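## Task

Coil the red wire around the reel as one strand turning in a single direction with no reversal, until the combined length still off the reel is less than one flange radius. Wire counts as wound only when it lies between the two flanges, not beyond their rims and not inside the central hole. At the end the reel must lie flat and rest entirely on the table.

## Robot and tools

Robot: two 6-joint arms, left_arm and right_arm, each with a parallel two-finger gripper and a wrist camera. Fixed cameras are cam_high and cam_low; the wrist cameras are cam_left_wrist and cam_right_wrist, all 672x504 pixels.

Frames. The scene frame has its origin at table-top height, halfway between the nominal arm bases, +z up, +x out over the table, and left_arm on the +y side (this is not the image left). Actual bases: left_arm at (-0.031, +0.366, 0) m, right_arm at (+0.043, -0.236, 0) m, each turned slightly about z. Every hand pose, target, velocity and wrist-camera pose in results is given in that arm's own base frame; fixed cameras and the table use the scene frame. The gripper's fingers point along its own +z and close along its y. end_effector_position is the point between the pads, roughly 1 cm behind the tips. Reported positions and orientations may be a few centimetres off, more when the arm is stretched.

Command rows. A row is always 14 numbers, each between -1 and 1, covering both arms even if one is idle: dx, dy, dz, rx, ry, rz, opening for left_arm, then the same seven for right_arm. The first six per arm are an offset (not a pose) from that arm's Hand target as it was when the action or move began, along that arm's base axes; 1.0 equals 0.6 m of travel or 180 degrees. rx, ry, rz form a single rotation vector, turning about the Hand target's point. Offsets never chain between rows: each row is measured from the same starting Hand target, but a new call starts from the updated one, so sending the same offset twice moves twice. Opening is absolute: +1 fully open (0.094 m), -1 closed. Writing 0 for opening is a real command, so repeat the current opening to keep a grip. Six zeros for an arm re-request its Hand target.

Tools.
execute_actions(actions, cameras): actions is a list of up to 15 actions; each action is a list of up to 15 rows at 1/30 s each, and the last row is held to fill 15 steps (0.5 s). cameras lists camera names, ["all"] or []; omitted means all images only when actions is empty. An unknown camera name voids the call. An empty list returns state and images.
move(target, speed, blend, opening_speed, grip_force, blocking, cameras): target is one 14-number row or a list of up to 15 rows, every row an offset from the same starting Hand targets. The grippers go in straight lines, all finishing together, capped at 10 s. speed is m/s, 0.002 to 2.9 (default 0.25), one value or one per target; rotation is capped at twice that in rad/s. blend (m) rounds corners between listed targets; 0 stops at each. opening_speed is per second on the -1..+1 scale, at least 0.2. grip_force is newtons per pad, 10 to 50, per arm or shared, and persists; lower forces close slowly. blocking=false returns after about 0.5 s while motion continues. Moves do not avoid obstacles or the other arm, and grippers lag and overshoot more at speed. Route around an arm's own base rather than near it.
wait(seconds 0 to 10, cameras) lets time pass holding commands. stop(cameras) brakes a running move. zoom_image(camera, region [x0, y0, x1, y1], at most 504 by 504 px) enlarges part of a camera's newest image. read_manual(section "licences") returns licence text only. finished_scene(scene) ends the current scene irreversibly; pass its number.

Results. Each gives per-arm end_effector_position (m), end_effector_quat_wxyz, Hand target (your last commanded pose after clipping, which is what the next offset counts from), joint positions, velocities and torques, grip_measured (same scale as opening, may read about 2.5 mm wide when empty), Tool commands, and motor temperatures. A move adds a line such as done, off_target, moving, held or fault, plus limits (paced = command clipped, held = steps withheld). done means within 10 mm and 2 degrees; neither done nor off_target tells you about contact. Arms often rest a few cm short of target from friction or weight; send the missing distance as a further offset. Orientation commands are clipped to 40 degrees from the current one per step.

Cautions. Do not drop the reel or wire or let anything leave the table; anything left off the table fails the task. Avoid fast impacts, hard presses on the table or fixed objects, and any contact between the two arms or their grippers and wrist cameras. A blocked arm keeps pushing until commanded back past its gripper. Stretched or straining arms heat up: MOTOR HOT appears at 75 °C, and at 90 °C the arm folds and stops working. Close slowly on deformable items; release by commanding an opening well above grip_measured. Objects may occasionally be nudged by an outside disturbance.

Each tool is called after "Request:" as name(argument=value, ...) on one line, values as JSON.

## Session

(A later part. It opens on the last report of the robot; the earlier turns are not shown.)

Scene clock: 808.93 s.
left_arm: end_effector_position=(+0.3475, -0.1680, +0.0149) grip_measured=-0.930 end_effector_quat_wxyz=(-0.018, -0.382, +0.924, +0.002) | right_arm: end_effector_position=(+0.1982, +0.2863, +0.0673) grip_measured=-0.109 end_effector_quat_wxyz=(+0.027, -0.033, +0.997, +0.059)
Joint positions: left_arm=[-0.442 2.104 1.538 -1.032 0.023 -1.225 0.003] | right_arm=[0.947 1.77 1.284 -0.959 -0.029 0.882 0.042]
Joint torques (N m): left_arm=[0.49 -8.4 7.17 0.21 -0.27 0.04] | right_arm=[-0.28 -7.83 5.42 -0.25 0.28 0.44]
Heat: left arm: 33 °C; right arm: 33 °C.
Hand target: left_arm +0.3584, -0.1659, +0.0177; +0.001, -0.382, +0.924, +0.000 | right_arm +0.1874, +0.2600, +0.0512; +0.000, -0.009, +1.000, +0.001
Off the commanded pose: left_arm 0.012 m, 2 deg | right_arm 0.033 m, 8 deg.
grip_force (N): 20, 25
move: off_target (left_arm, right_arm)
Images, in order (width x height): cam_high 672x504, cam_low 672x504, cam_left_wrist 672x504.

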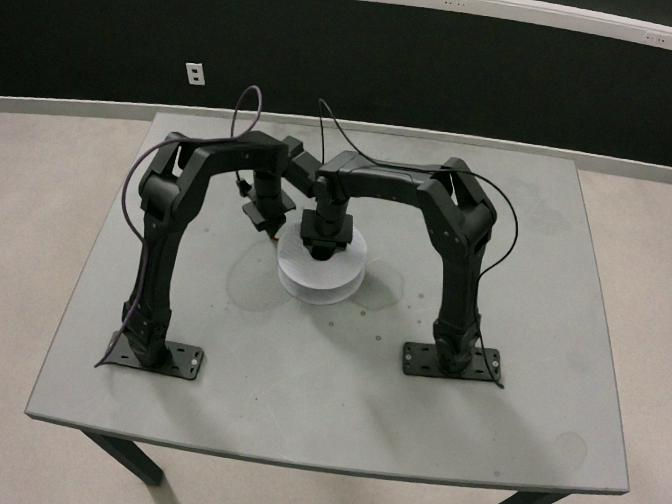

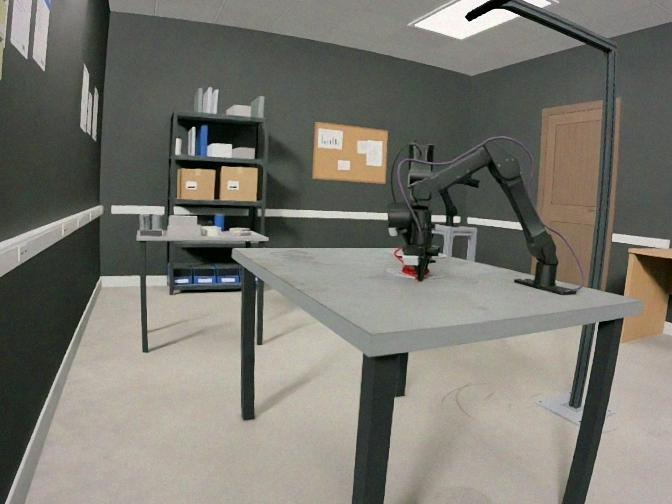

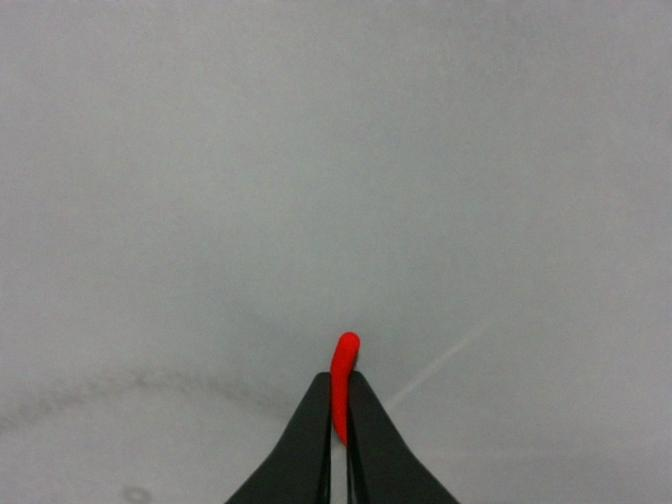

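Request:
move(target=[[0,0,0,0,0,0,-1,0.018,0.04,0,0,0,0,-0.1],[0,0,0,0,0,0,-0.6,0.018,0.04,0,0,0,0,-0.1],[0.02,0.02,0.1,0,0,0,-0.6,0.018,0.04,0,0,0,0,-0.1],[0.05,0.15,0.18,0,0,0,-0.6,0.018,0.04,0,0,0,0,-0.1]], cameras=["cam_left_wrist","cam_low","cam_high"], speed=0.1, opening_speed=0.4)

Request:
zoom_image(camera="cam_low", region=[370, 218, 470, 290])

Request:
zoom_image(camera="cam_high", region=[200, 200, 400, 360])

Scene clock: 816.30 s.
left_arm: end_effector_position=(+0.3849, -0.0781, +0.1057) grip_measured=-0.602 end_effector_quat_wxyz=(-0.021, -0.384, +0.923, +0.009) | right_arm: end_effector_position=(+0.1993, +0.2902, +0.0682) grip_measured=-0.108 end_effector_quat_wxyz=(+0.008, -0.015, +0.999, +0.035)
Joint positions: left_arm=[-0.199 2.096 1.891 -1.412 0.008 -0.988 0.019] | right_arm=[0.951 1.837 1.376 -1.044 -0.029 0.922 0.042]
Joint torques (N m): left_arm=[0.23 -11.32 8.31 -0.12 -0.11 0.08] | right_arm=[0.59 -6.34 7.24 0.23 0.24 0.2]
Heat: left arm: 34 °C; right arm: 33 °C.
Hand target: left_arm +0.3884, -0.0761, +0.1258; +0.001, -0.382, +0.924, +0.000 | right_arm +0.1982, +0.2840, +0.0512; +0.000, -0.009, +1.000, +0.001
Off the commanded pose: left_arm 0.020 m, 3 deg | right_arm 0.018 m, 4 deg.
grip_force (N): 20, 25
move: off_target (left_arm, right_arm); target 2's new opening was sent with left_arm's hand 0.012 m and 2 deg from that target
Images, in order (width x height): cam_high 672x504, cam_low 672x504, cam_left_wrist 672x504.

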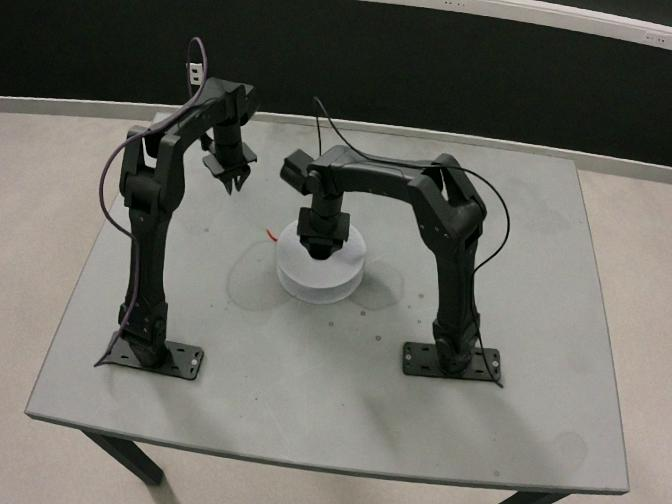

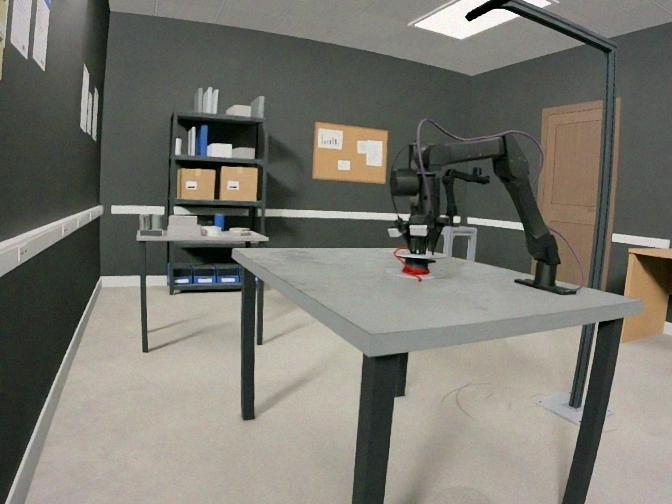

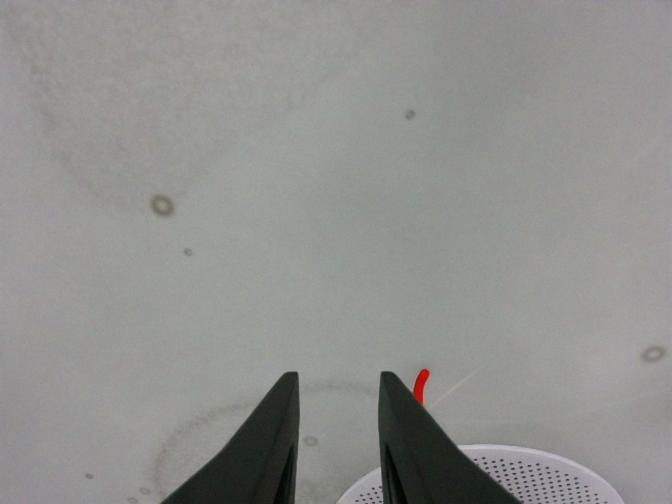

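Scaled by 5.040 from the camera's 672x504 image, which has a finer 960x720 frame.

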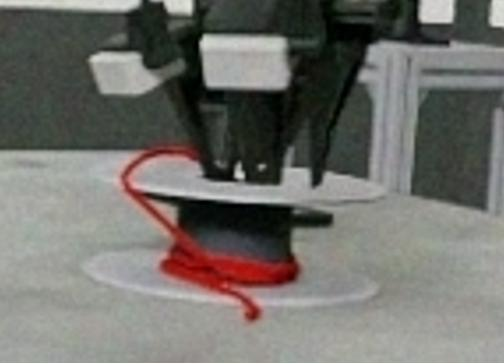

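Scaled by 2.520 from the camera's 672x504 image, which has a finer 960x720 frame.

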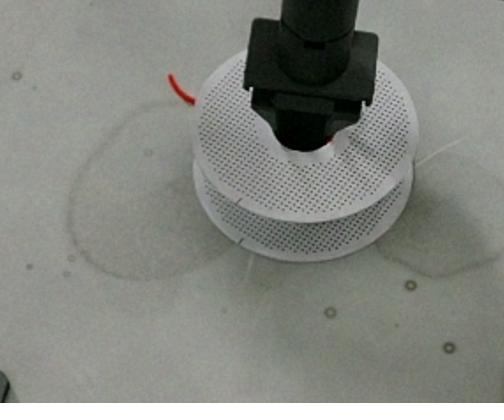

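Request:
move(target=[[0,0.05,0.05,0,0,0,-0.6,0,0.012,0.01,0,0,0,-0.15],[0,0.05,0.05,0,0,0,-0.6,0,0.012,0.01,0,0,0,-0.6],[0,0.05,0.05,0,0,0,-0.6,0.0,0.012,0.13,0,0,0,-0.6]], cameras=["cam_right_wrist","cam_low"], speed=0.08, opening_speed=0.4)

Request:
zoom_image(camera="cam_low", region=[370, 218, 470, 290])

Scene clock: 824.67 s.
left_arm: end_effector_position=(+0.3868, -0.0482, +0.1362) grip_measured=-0.602 end_effector_quat_wxyz=(-0.022, -0.384, +0.923, +0.008) | right_arm: end_effector_position=(+0.1978, +0.2905, +0.1211) grip_measured=-0.598 end_effector_quat_wxyz=(-0.009, -0.009, +1.000, +0.001)
Joint positions: left_arm=[-0.123 2.096 2.012 -1.533 0.007 -0.912 0.019] | right_arm=[0.962 1.884 1.652 -1.347 -0.017 0.943 0.019]
Joint torques (N m): left_arm=[0.23 -11.22 8.21 -0.11 -0.1 0.06] | right_arm=[0.69 -11.32 9.03 0.03 0.13 0.1]
Heat: left arm: 34 °C; right arm: 33 °C.
Hand target: left_arm +0.3885, -0.0460, +0.1558; +0.001, -0.382, +0.924, +0.000 | right_arm +0.1982, +0.2913, +0.1291; +0.000, -0.009, +1.000, +0.001
Off the commanded pose: left_arm 0.020 m, 3 deg | right_arm 0.008 m, 1 deg.
grip_force (N): 20, 25
move: off_target (left_arm)
Images, in order (width x height): cam_low 672x504, cam_right_wrist 672x504.

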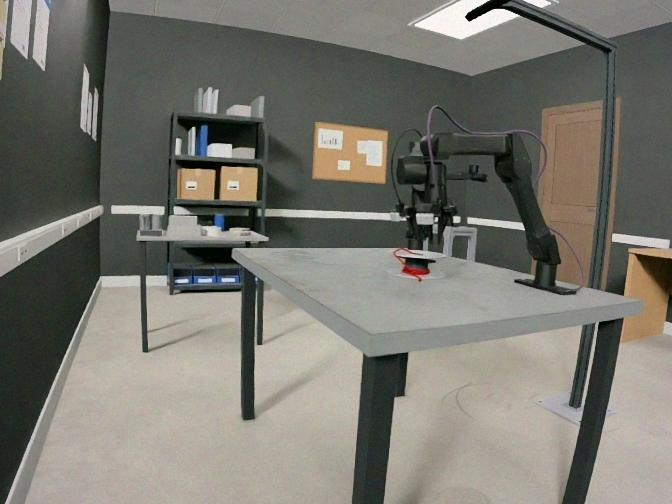

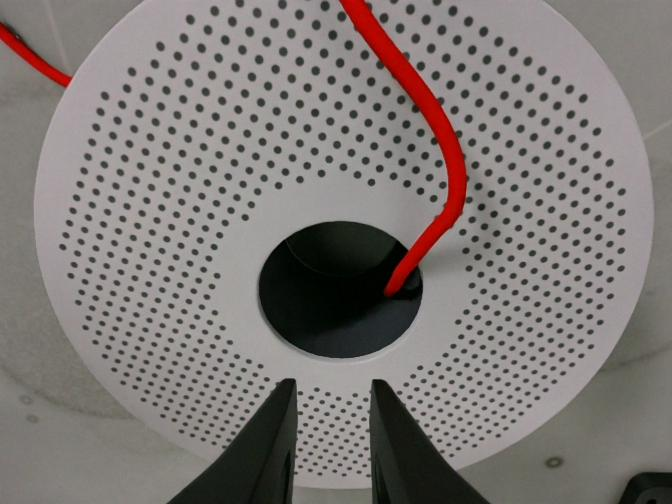

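Scaled by 5.040 from the camera's 672x504 image, which has a finer 960x720 frame.

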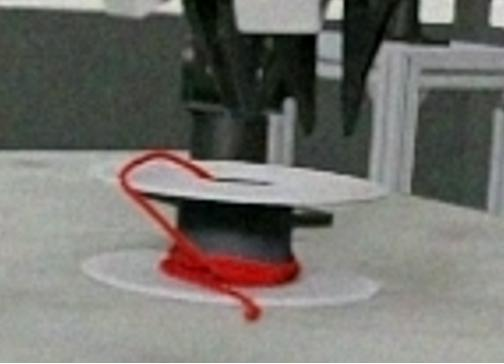

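Request:
move(target=[[0,0,0,0,0,0,-0.6,0.052,-0.053,0,0,0,-0.144,-0.3],[0,0,0,0,0,0,-0.6,0.052,-0.053,-0.03,0,0,-0.144,-0.3]], cameras=["cam_right_wrist","cam_low"], speed=0.12)

Request:
zoom_image(camera="cam_low", region=[370, 218, 470, 290])

Scene clock: 832.13 s.
left_arm: end_effector_position=(+0.3868, -0.0482, +0.1362) grip_measured=-0.602 end_effector_quat_wxyz=(-0.022, -0.384, +0.923, +0.008) | right_arm: end_effector_position=(+0.2258, +0.2630, +0.1063) grip_measured=-0.302 end_effector_quat_wxyz=(-0.012, +0.208, +0.978, -0.004)
Joint positions: left_arm=[-0.123 2.096 2.012 -1.533 0.007 -0.912 0.019] | right_arm=[0.85 1.878 1.584 -1.297 -0.017 1.269 0.033]
Joint torques (N m): left_arm=[0.23 -11.22 8.21 -0.11 -0.09 0.07] | right_arm=[-0.62 -12.77 6.16 0.28 0.13 0.11]
Heat: left arm: 34 °C; right arm: 34 °C.
Hand target: left_arm +0.3885, -0.0460, +0.1558; +0.001, -0.382, +0.924, +0.000 | right_arm +0.2294, +0.2594, +0.1112; +0.001, +0.216, +0.976, +0.001
Off the commanded pose: left_arm 0.020 m, 3 deg | right_arm 0.007 m, 2 deg.
grip_force (N): 20, 25
move: off_target (left_arm)
Images, in order (width x height): cam_low 672x504, cam_right_wrist 672x504.

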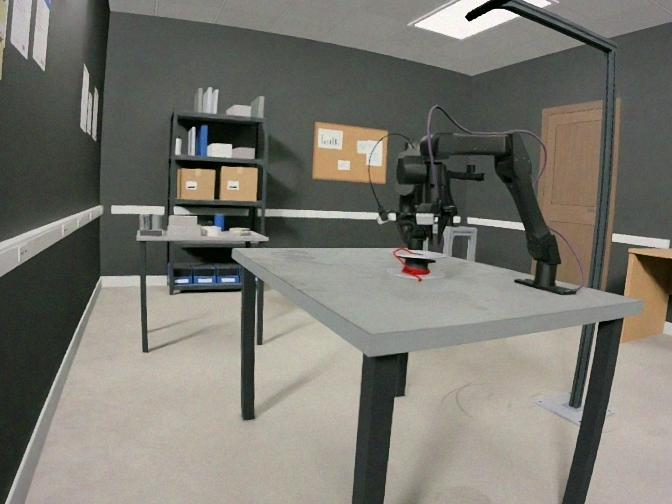

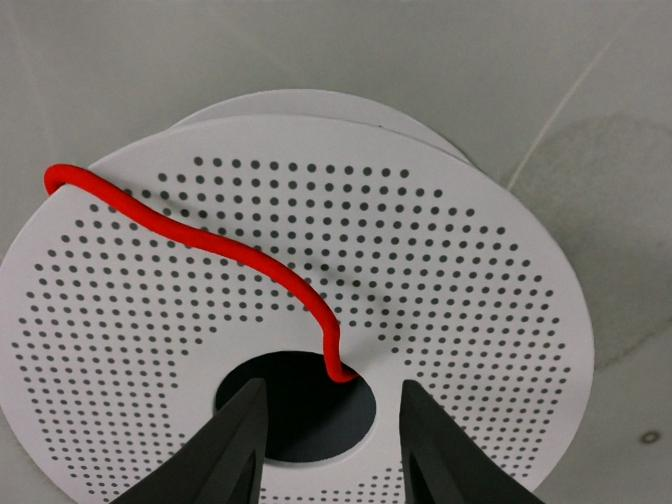

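Scaled by 5.040 from the camera's 672x504 image, which has a finer 960x720 frame.

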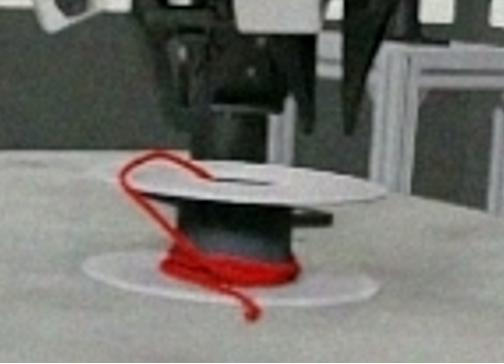

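Request:
move(target=[[0,0,0,0,0,0,-0.6,0.016,-0.007,0,0,0,0,-0.3],[0,0,0,0,0,0,-0.6,0.016,-0.007,-0.042,0,0,0,-0.3]], cameras=["cam_right_wrist","cam_low"], speed=0.06)

Request:
zoom_image(camera="cam_low", region=[370, 218, 470, 290])

Scene clock: 837.77 s.
left_arm: end_effector_position=(+0.3868, -0.0482, +0.1362) grip_measured=-0.602 end_effector_quat_wxyz=(-0.022, -0.384, +0.923, +0.008) | right_arm: end_effector_position=(+0.2362, +0.2594, +0.0885) grip_measured=-0.302 end_effector_quat_wxyz=(-0.006, +0.217, +0.976, +0.006)
Joint positions: left_arm=[-0.123 2.096 2.012 -1.533 0.007 -0.912 0.019] | right_arm=[0.821 1.878 1.514 -1.203 -0.016 1.258 0.033]
Joint torques (N m): left_arm=[0.24 -11.22 8.23 -0.11 -0.1 0.07] | right_arm=[-0.64 -10.84 6.08 0.3 0.13 -0.09]
Heat: left arm: 35 °C; right arm: 35 °C.
Hand target: left_arm +0.3885, -0.0460, +0.1558; +0.001, -0.382, +0.924, +0.000 | right_arm +0.2391, +0.2552, +0.0860; +0.001, +0.216, +0.976, +0.001
Off the commanded pose: left_arm 0.020 m, 3 deg | right_arm 0.006 m, 1 deg.
grip_force (N): 20, 25
move: off_target (left_arm)
Images, in order (width x height): cam_low 672x504, cam_right_wrist 672x504.

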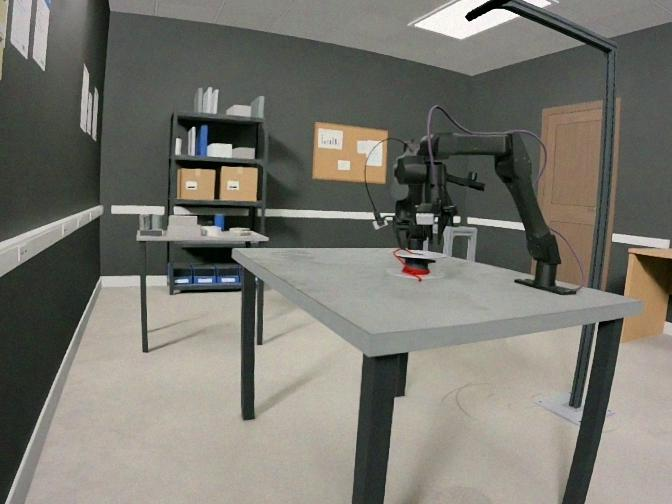

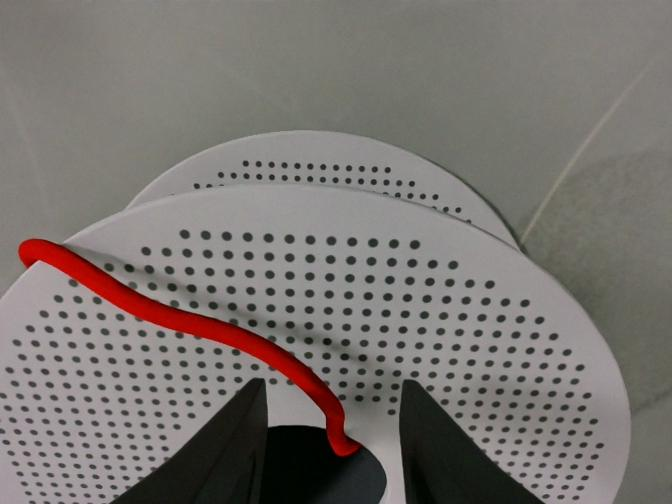

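Scaled by 5.040 from the camera's 672x504 image, which has a finer 960x720 frame.

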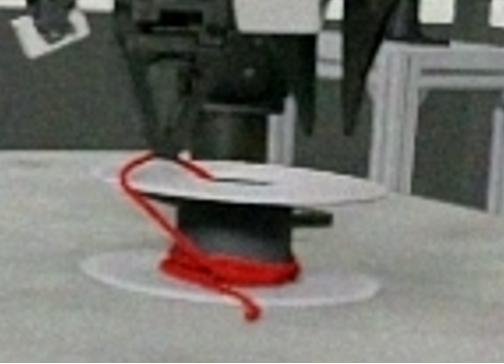

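Request:
move(target=[[0,0,0,0,0,0,-0.6,0,0,-0.01,0,0,0,-0.3],[0,0,0,0,0,0,-0.6,0,0,-0.01,0,0,0,-1]], cameras=["cam_right_wrist","cam_low"], speed=0.05)

Request:
zoom_image(camera="cam_low", region=[370, 218, 470, 290])

Scene clock: 841.57 s.
left_arm: end_effector_position=(+0.3868, -0.0482, +0.1362) grip_measured=-0.602 end_effector_quat_wxyz=(-0.022, -0.384, +0.923, +0.008) | right_arm: end_effector_position=(+0.2374, +0.2606, +0.0838) grip_measured=-0.893 end_effector_quat_wxyz=(-0.004, +0.217, +0.976, +0.010)
Joint positions: left_arm=[-0.123 2.096 2.012 -1.533 0.007 -0.912 0.019] | right_arm=[0.821 1.878 1.495 -1.175 -0.016 1.258 0.005]
Joint torques (N m): left_arm=[0.23 -11.21 8.23 -0.12 -0.1 0.06] | right_arm=[-0.54 -10.65 6.04 0.27 0.11 -0.1]
Heat: left arm: 35 °C; right arm: 35 °C.
Hand target: left_arm +0.3885, -0.0460, +0.1558; +0.001, -0.382, +0.924, +0.000 | right_arm +0.2391, +0.2552, +0.0800; +0.001, +0.216, +0.976, +0.001
Off the commanded pose: left_arm 0.020 m, 3 deg | right_arm 0.007 m, 1 deg.
grip_force (N): 20, 25
move: off_target (left_arm)
Images, in order (width x height): cam_low 672x504, cam_right_wrist 672x504.

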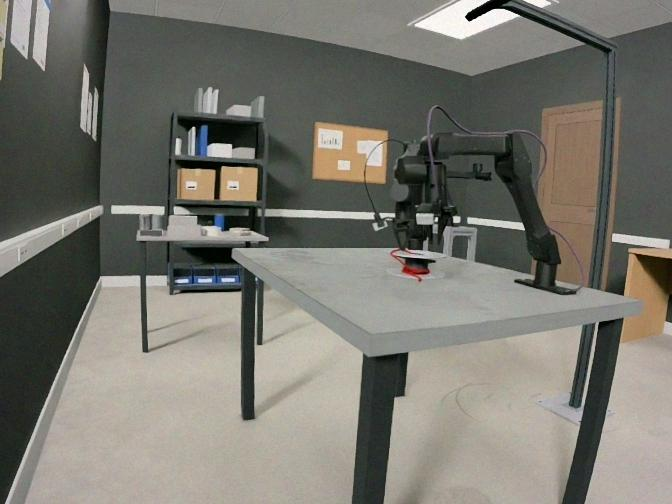

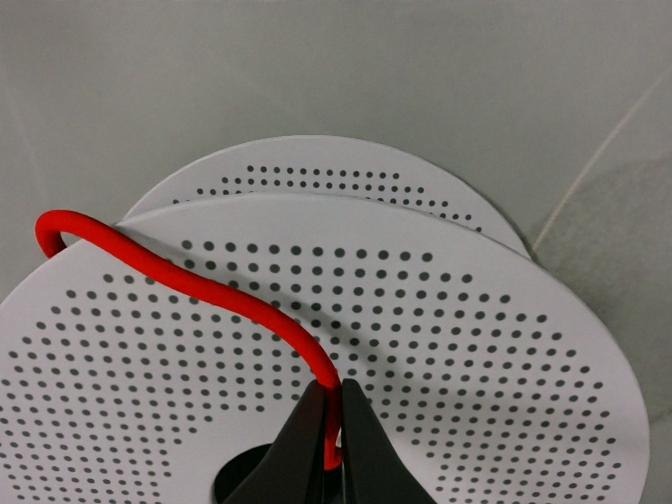

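Scaled by 5.040 from the camera's 672x504 image, which has a finer 960x720 frame.

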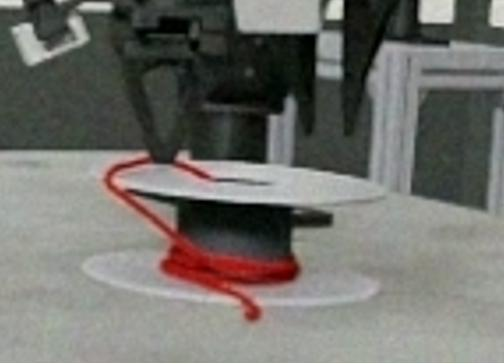

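Request:
move(target=[[0,0,0,0,0,0,-0.6,0,0,0.083,0,0,0,-1],[0,0,0,0,0,0,-0.6,0.135,0.075,0.083,0,0,0.45,-1]], cameras=["cam_right_wrist","cam_low","cam_high"], speed=0.12, blend=[0.01,0])

Request:
zoom_image(camera="cam_low", region=[370, 218, 470, 290])

Request:
zoom_image(camera="cam_high", region=[200, 180, 440, 340])

Scene clock: 851.70 s.
left_arm: end_effector_position=(+0.3868, -0.0482, +0.1362) grip_measured=-0.602 end_effector_quat_wxyz=(-0.022, -0.384, +0.923, +0.008) | right_arm: end_effector_position=(+0.3151, +0.3032, +0.1350) grip_measured=-0.897 end_effector_quat_wxyz=(+0.007, -0.470, +0.883, +0.010)
Joint positions: left_arm=[-0.123 2.096 2.012 -1.533 0.007 -0.912 0.019] | right_arm=[0.757 2.266 2.282 -1.569 -0.016 -0.22 0.005]
Joint torques (N m): left_arm=[0.23 -11.22 8.21 -0.11 -0.09 0.06] | right_arm=[-0.83 -11.92 9.17 0.13 0.09 -0.1]
Heat: left arm: 35 °C; right arm: 35 °C.
Hand target: left_arm +0.3885, -0.0460, +0.1558; +0.001, -0.382, +0.924, +0.000 | right_arm +0.3200, +0.3002, +0.1297; -0.001, -0.470, +0.883, +0.002
Off the commanded pose: left_arm 0.020 m, 3 deg | right_arm 0.008 m, 1 deg.
grip_force (N): 20, 25
move: off_target (left_arm)
Images, in order (width x height): cam_high 672x504, cam_low 672x504, cam_right_wrist 672x504.

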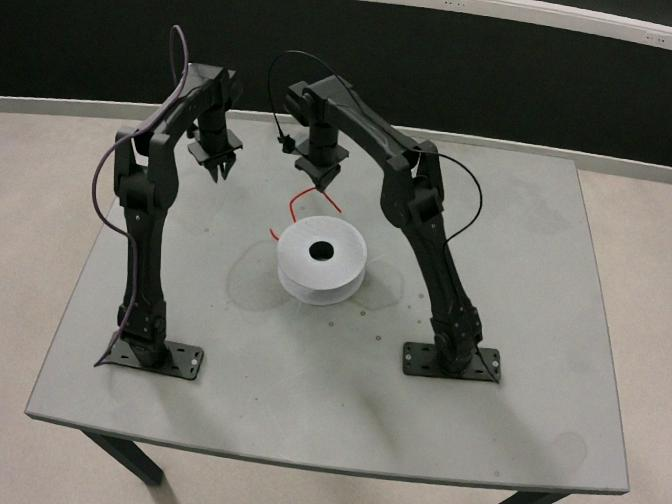

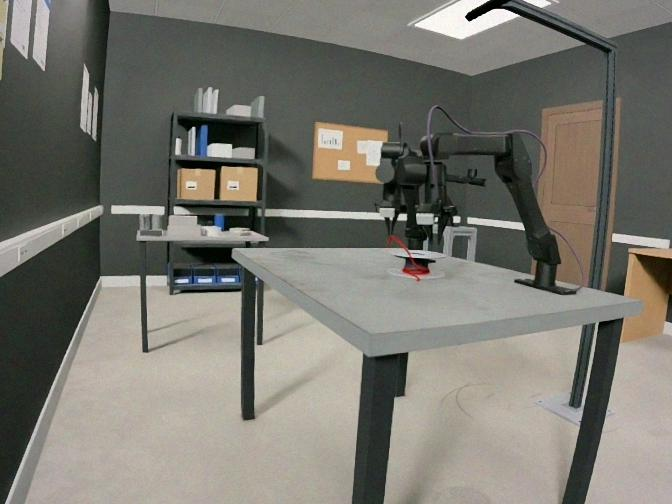

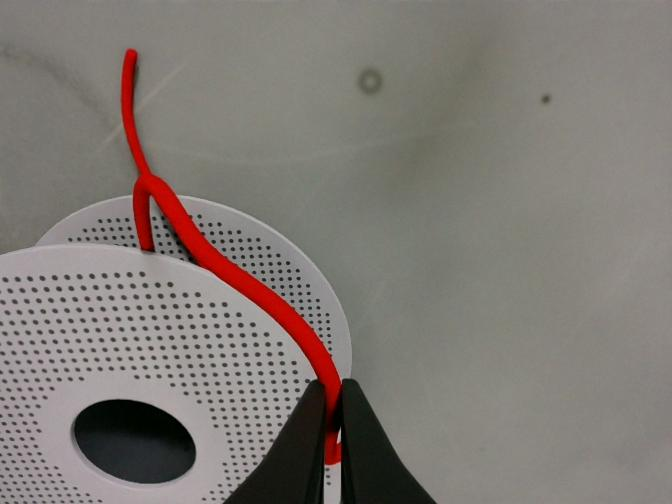

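Scaled by 5.040 from the camera's 672x504 image, which has a finer 960x720 frame.

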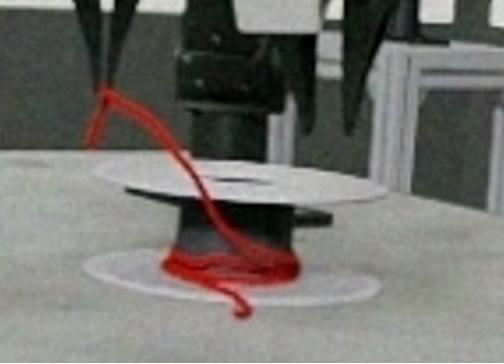

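Scaled by 2.100 from the camera's 672x504 image, which has a finer 960x720 frame.

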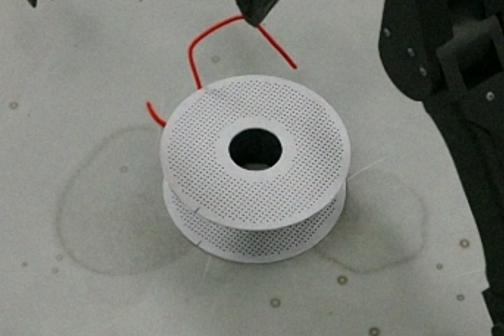

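Request:
move(target=[[0,0,0,0,0,0,-0.6,0.038,-0.052,-0.05,0,0,0,-1],[0,0,0,0,0,0,-0.6,0.022,-0.185,-0.133,0,0,0,-1]], cameras=["cam_right_wrist","cam_low","cam_high"], speed=0.1, blend=[0.02,0])

Request:
zoom_image(camera="cam_low", region=[370, 218, 470, 290])

Request:
zoom_image(camera="cam_high", region=[200, 180, 440, 340])

Scene clock: 857.10 s.
left_arm: end_effector_position=(+0.3868, -0.0482, +0.1362) grip_measured=-0.602 end_effector_quat_wxyz=(-0.022, -0.384, +0.923, +0.008) | right_arm: end_effector_position=(+0.3307, +0.1922, +0.0413) grip_measured=-0.897 end_effector_quat_wxyz=(-0.016, -0.469, +0.883, +0.006)
Joint positions: left_arm=[-0.123 2.096 2.012 -1.533 0.007 -0.912 0.019] | right_arm=[0.518 2.066 1.589 -1.125 -0.012 -0.458 0.005]
Joint torques (N m): left_arm=[0.24 -11.21 8.23 -0.11 -0.09 0.07] | right_arm=[-0.55 -15.28 5.64 0.26 0.07 -0.09]
Heat: left arm: 35 °C; right arm: 36 °C.
Hand target: left_arm +0.3885, -0.0460, +0.1558; +0.001, -0.382, +0.924, +0.000 | right_arm +0.3332, +0.1892, +0.0499; -0.001, -0.470, +0.883, +0.002
Off the commanded pose: left_arm 0.020 m, 3 deg | right_arm 0.009 m, 2 deg.
grip_force (N): 20, 25
move: off_target (left_arm)
Images, in order (width x height): cam_high 672x504, cam_low 672x504, cam_right_wrist 672x504.

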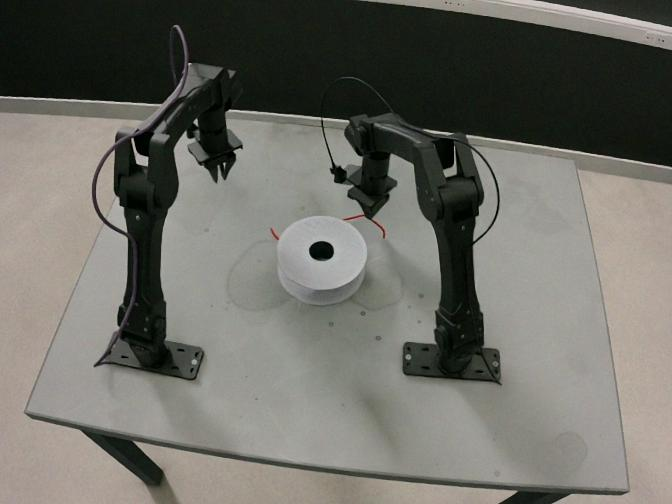

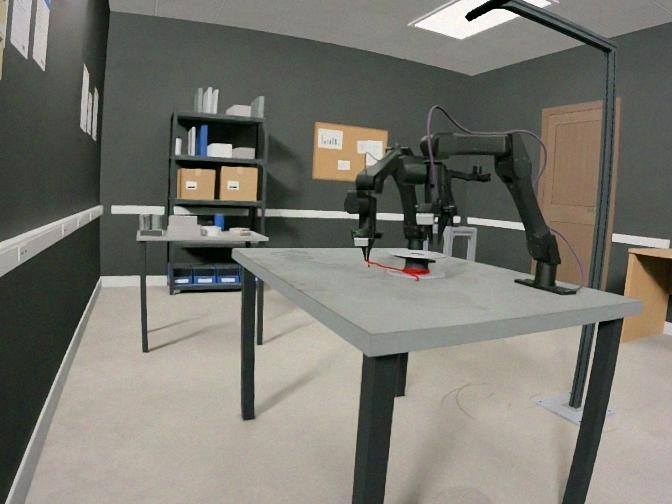

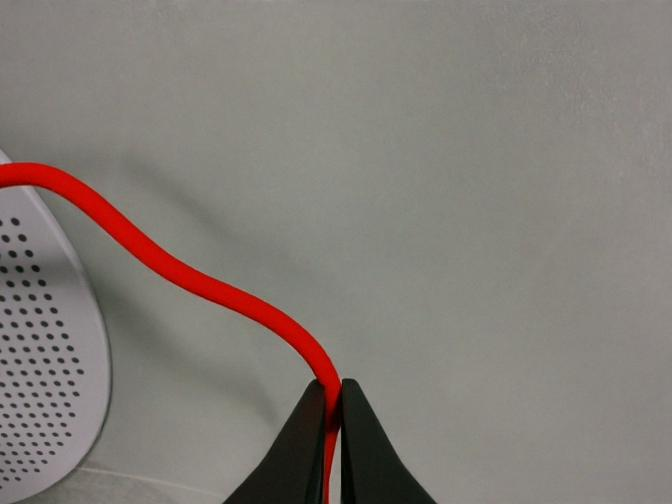

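Scaled by 5.040 from the camera's 672x504 image, which has a finer 960x720 frame.

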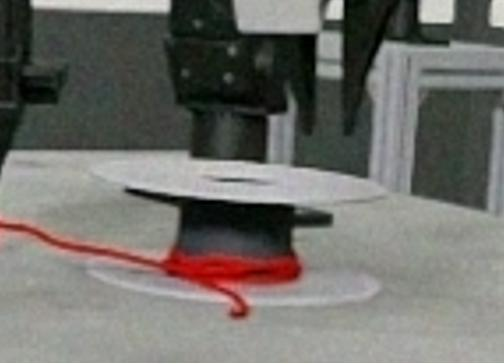

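Scaled by 2.100 from the camera's 672x504 image, which has a finer 960x720 frame.

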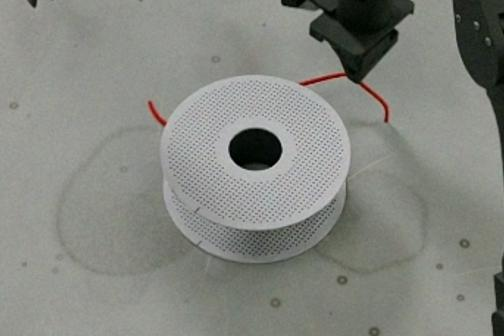

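Request:
move(target=[[0,0,0,0,0,0,-0.6,-0.095,-0.09,-0.008,0,0,0,-1],[0,0,0,0,0,0,-0.6,-0.215,-0.085,-0.008,0,0,0,-1]], cameras=["cam_right_wrist","cam_low","cam_high"], speed=0.08, blend=[0.02,0])

Request:
zoom_image(camera="cam_low", region=[370, 218, 470, 290])

Request:
zoom_image(camera="cam_high", region=[200, 180, 440, 340])

Scene clock: 861.10 s.
left_arm: end_effector_position=(+0.3868, -0.0482, +0.1362) grip_measured=-0.602 end_effector_quat_wxyz=(-0.022, -0.384, +0.923, +0.008) | right_arm: end_effector_position=(+0.2061, +0.1396, +0.0432) grip_measured=-0.897 end_effector_quat_wxyz=(-0.007, -0.472, +0.882, +0.006)
Joint positions: left_arm=[-0.123 2.096 2.012 -1.533 0.007 -0.912 0.019] | right_arm=[0.582 1.556 0.956 -0.983 -0.012 -0.4 0.005]
Joint torques (N m): left_arm=[0.23 -11.23 8.23 -0.11 -0.09 0.06] | right_arm=[0.39 -8.95 5.61 0.24 0.06 0.11]
Heat: left arm: 36 °C; right arm: 36 °C.
Hand target: left_arm +0.3885, -0.0460, +0.1558; +0.001, -0.382, +0.924, +0.000 | right_arm +0.2042, +0.1381, +0.0450; -0.001, -0.470, +0.883, +0.002
Off the commanded pose: left_arm 0.020 m, 3 deg | right_arm 0.003 m, 1 deg.
grip_force (N): 20, 25
move: off_target (left_arm)
Images, in order (width x height): cam_high 672x504, cam_low 672x504, cam_right_wrist 672x504.

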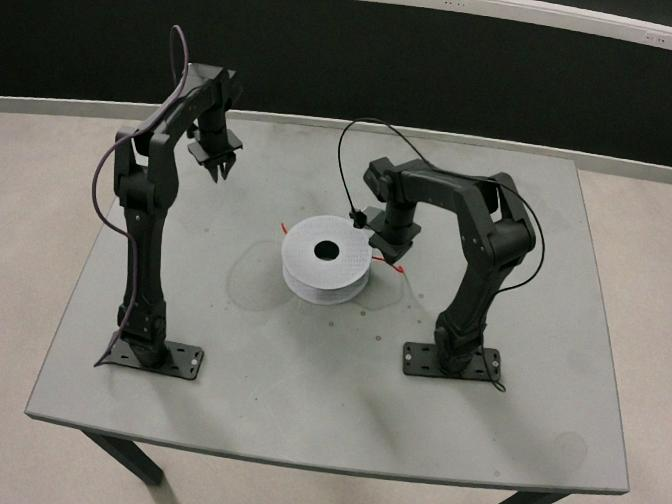

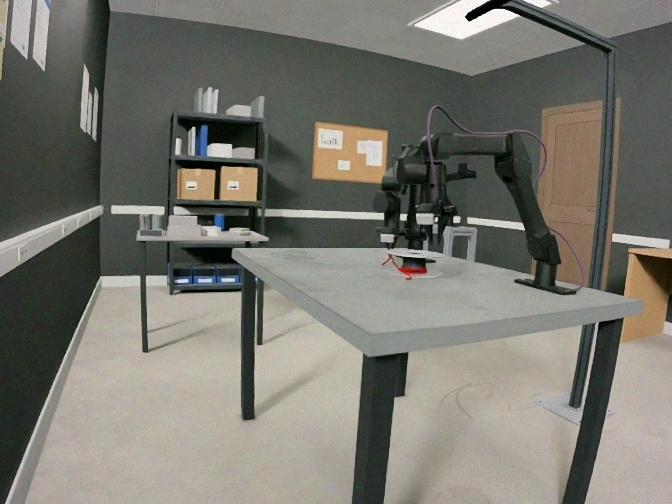

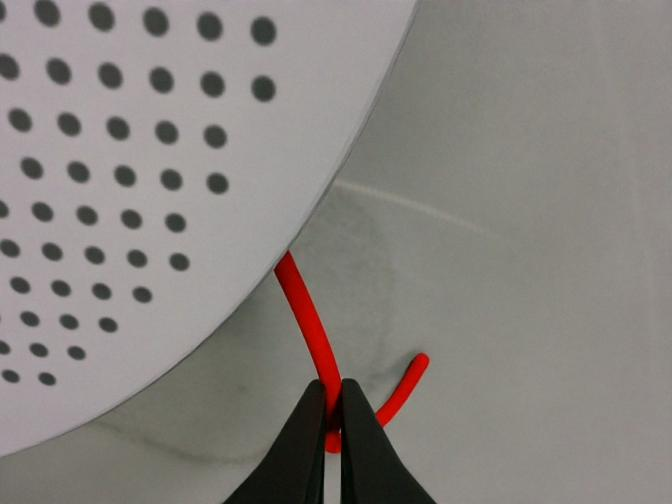

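Scaled by 5.040 from the camera's 672x504 image, which has a finer 960x720 frame.

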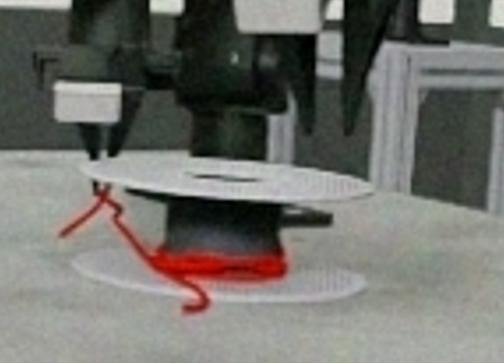

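Scaled by 2.100 from the camera's 672x504 image, which has a finer 960x720 frame.

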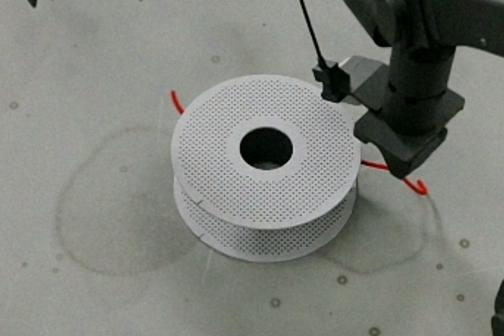

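Request:
move(target=[[0,0,0,0,0,0,-0.6,-0.085,0.015,-0.008,0,0,0,-1]], cameras=["cam_right_wrist","cam_low","cam_high"], speed=0.06)

Request:
zoom_image(camera="cam_low", region=[370, 218, 470, 290])

Request:
zoom_image(camera="cam_high", region=[200, 180, 440, 340])

Scene clock: 864.33 s.
left_arm: end_effector_position=(+0.3868, -0.0482, +0.1362) grip_measured=-0.602 end_effector_quat_wxyz=(-0.022, -0.384, +0.923, +0.008) | right_arm: end_effector_position=(+0.1562, +0.1500, +0.0395) grip_measured=-0.898 end_effector_quat_wxyz=(-0.003, -0.471, +0.882, +0.005)
Joint positions: left_arm=[-0.123 2.096 2.012 -1.533 0.007 -0.912 0.019] | right_arm=[0.751 1.426 0.822 -0.97 -0.012 -0.23 0.005]
Joint torques (N m): left_arm=[0.23 -11.22 8.23 -0.11 -0.1 0.07] | right_arm=[0.57 -7.46 5.52 0.18 0.06 0.08]
Heat: left arm: 36 °C; right arm: 36 °C.
Hand target: left_arm +0.3885, -0.0460, +0.1558; +0.001, -0.382, +0.924, +0.000 | right_arm +0.1533, +0.1473, +0.0402; +0.000, -0.470, +0.883, +0.002
Off the commanded pose: left_arm 0.020 m, 3 deg | right_arm 0.004 m, 1 deg.
grip_force (N): 20, 25
move: off_target (left_arm)
Images, in order (width x height): cam_high 672x504, cam_low 672x504, cam_right_wrist 672x504.

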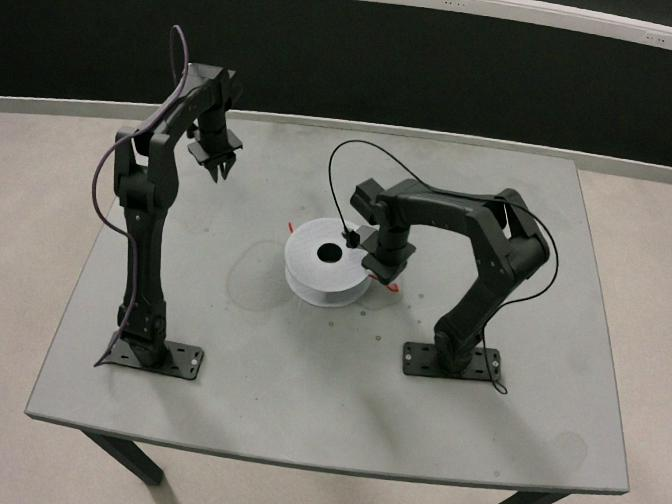

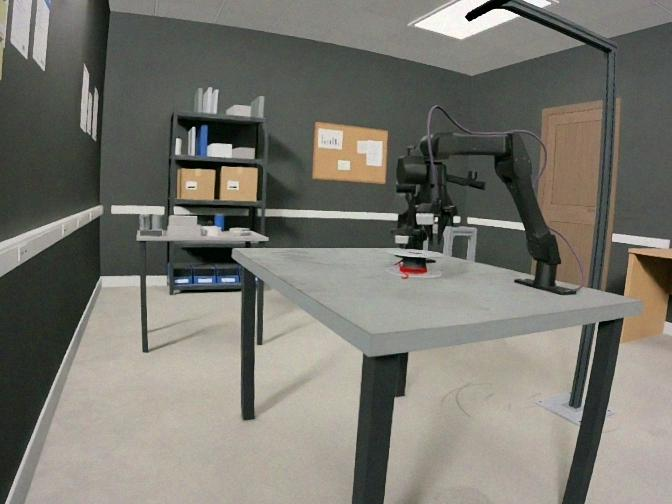

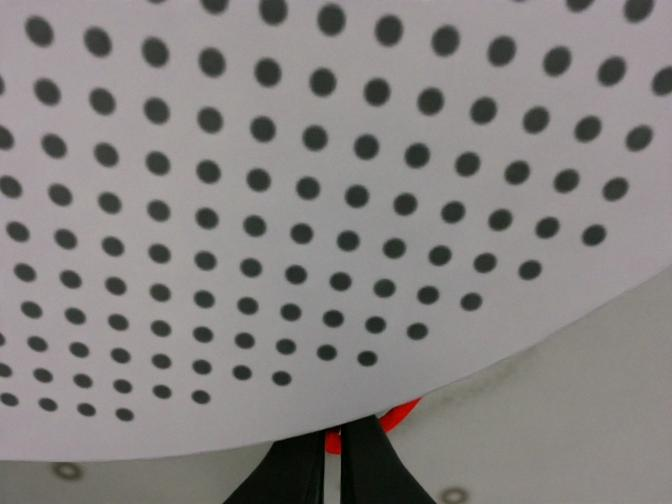

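Scaled by 5.040 from the camera's 672x504 image, which has a finer 960x720 frame.

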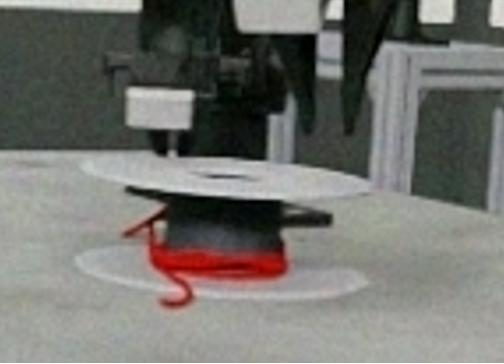

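Scaled by 2.100 from the camera's 672x504 image, which has a finer 960x720 frame.

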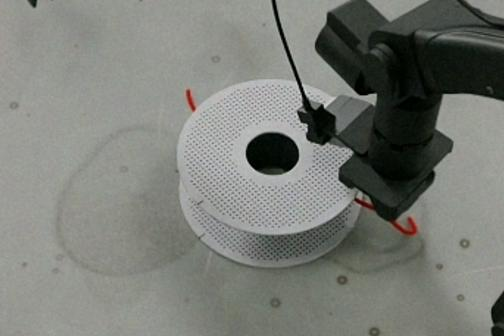

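Request:
move(target=[[0,0,0,0,0,0,-0.6,0,0,-0.02,0,0,0,-1],[0,0,0,0,0,0,-0.6,0,0,-0.02,0,0,0,-0.6],[0,0,0,0,0,0,-0.6,-0.05,-0.1,0.13,0,0,0,-0.4]], cameras=["cam_right_wrist","cam_low","cam_high"], speed=0.06, opening_speed=0.4)

Request:
zoom_image(camera="cam_low", region=[370, 218, 470, 290])

Request:
zoom_image(camera="cam_high", region=[200, 180, 440, 340])

Scene clock: 872.73 s.
left_arm: end_effector_position=(+0.3868, -0.0482, +0.1362) grip_measured=-0.602 end_effector_quat_wxyz=(-0.022, -0.384, +0.923, +0.008) | right_arm: end_effector_position=(+0.1199, +0.0884, +0.1106) grip_measured=-0.402 end_effector_quat_wxyz=(-0.012, -0.470, +0.883, +0.005)
Joint positions: left_arm=[-0.123 2.096 2.012 -1.533 0.007 -0.912 0.019] | right_arm=[0.614 1.11 0.893 -1.377 -0.012 -0.364 0.028]
Joint torques (N m): left_arm=[0.23 -11.22 8.2 -0.11 -0.1 0.07] | right_arm=[-0.8 -3.9 9.29 0.06 0.05 -0.11]
Heat: left arm: 36 °C; right arm: 35 °C.
Hand target: left_arm +0.3885, -0.0460, +0.1558; +0.001, -0.382, +0.924, +0.000 | right_arm +0.1232, +0.0872, +0.1183; +0.000, -0.470, +0.882, +0.002
Off the commanded pose: left_arm 0.020 m, 3 deg | right_arm 0.008 m, 1 deg.
grip_force (N): 20, 25
move: off_target (left_arm)
Images, in order (width x height): cam_high 672x504, cam_low 672x504, cam_right_wrist 672x504.

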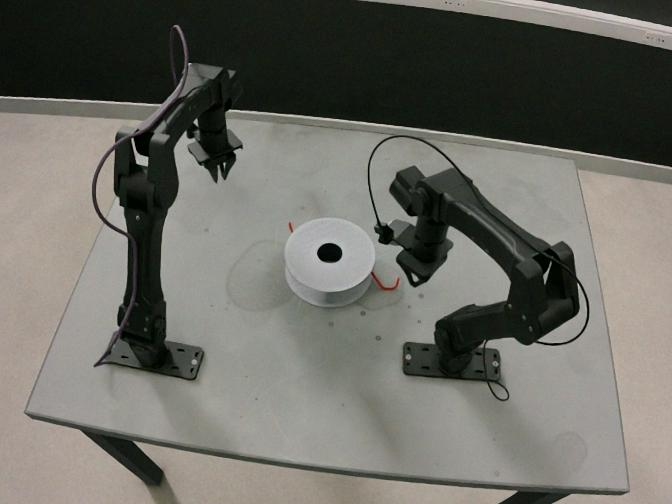

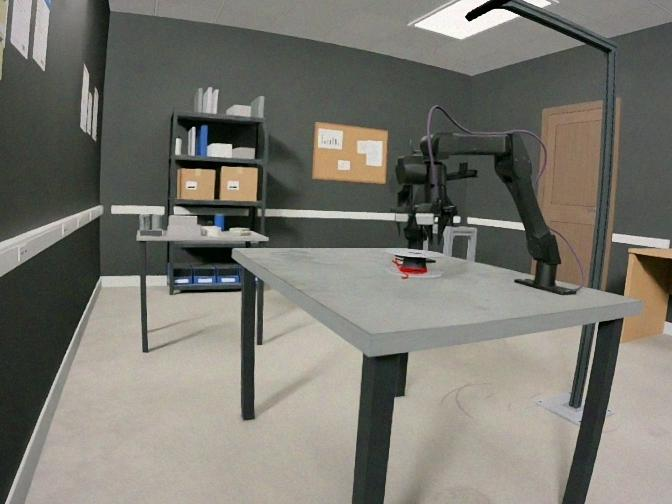

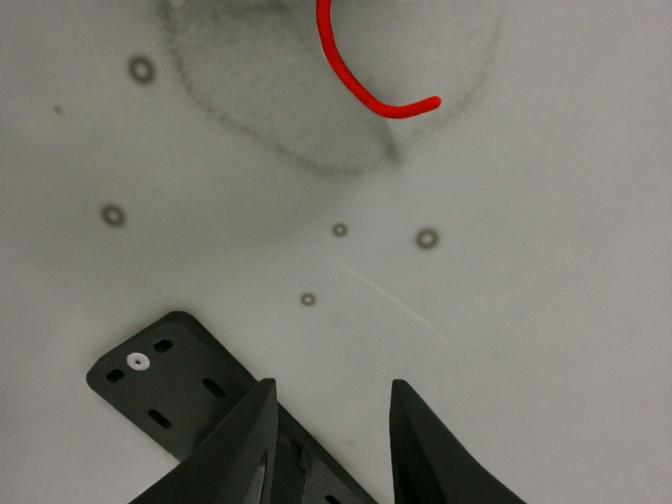

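Scaled by 5.040 from the camera's 672x504 image, which has a finer 960x720 frame.

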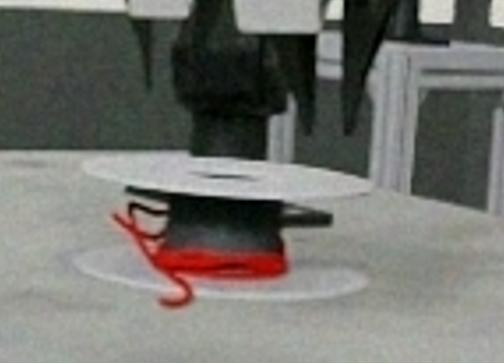

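Scaled by 2.100 from the camera's 672x504 image, which has a finer 960x720 frame.

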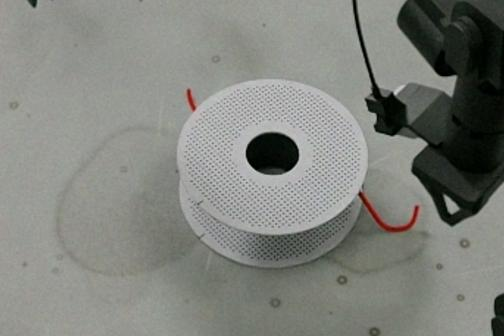

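Request:
move(target=[[0,0,0,0,0,0,-0.6,0.0866,0.053,-0.08,0,0,-0.444,-0.4]], cameras=["cam_right_wrist"], speed=0.2)

Scene clock: 881.23 s.
left_arm: end_effector_position=(+0.3868, -0.0482, +0.1362) grip_measured=-0.602 end_effector_quat_wxyz=(-0.022, -0.384, +0.923, +0.008) | right_arm: end_effector_position=(+0.1705, +0.1196, +0.0712) grip_measured=-0.402 end_effector_quat_wxyz=(-0.005, +0.199, +0.980, +0.004)
Joint positions: left_arm=[-0.123 2.096 2.012 -1.533 0.007 -0.912 0.019] | right_arm=[0.597 1.352 0.893 -1.114 -0.012 0.997 0.028]
Joint torques (N m): left_arm=[0.23 -11.22 8.23 -0.11 -0.1 0.07] | right_arm=[-0.65 -4.29 7.41 0.35 0.08 0.11]
Motor temperatures (°C): left_arm=[27 37 34 24 23 24 24] | right_arm=[23 34 27 27 22 24 24]
Heat: left arm: 37 °C; right arm: 34 °C.
Hand target: left_arm +0.3885, -0.0460, +0.1558; +0.001, -0.382, +0.924, +0.000 | right_arm +0.1753, +0.1191, +0.0703; +0.001, +0.206, +0.978, +0.002
Off the commanded pose: left_arm 0.020 m, 3 deg | right_arm 0.005 m, 1 deg.
grip_force (N): 20, 25
move: off_target (left_arm)
Images, in order (width x height): cam_right_wrist 672x504.

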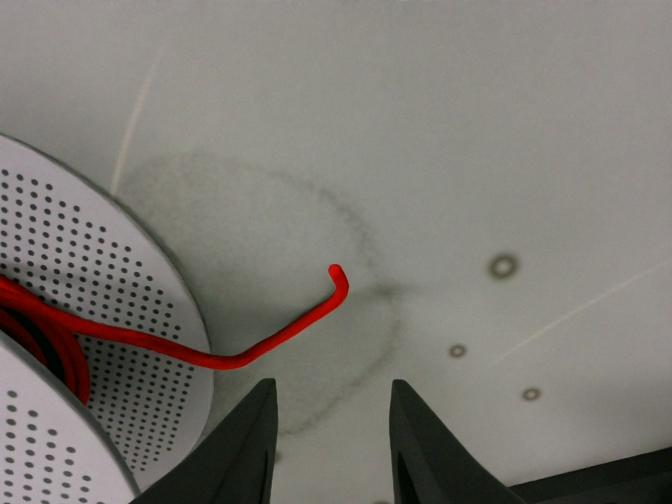

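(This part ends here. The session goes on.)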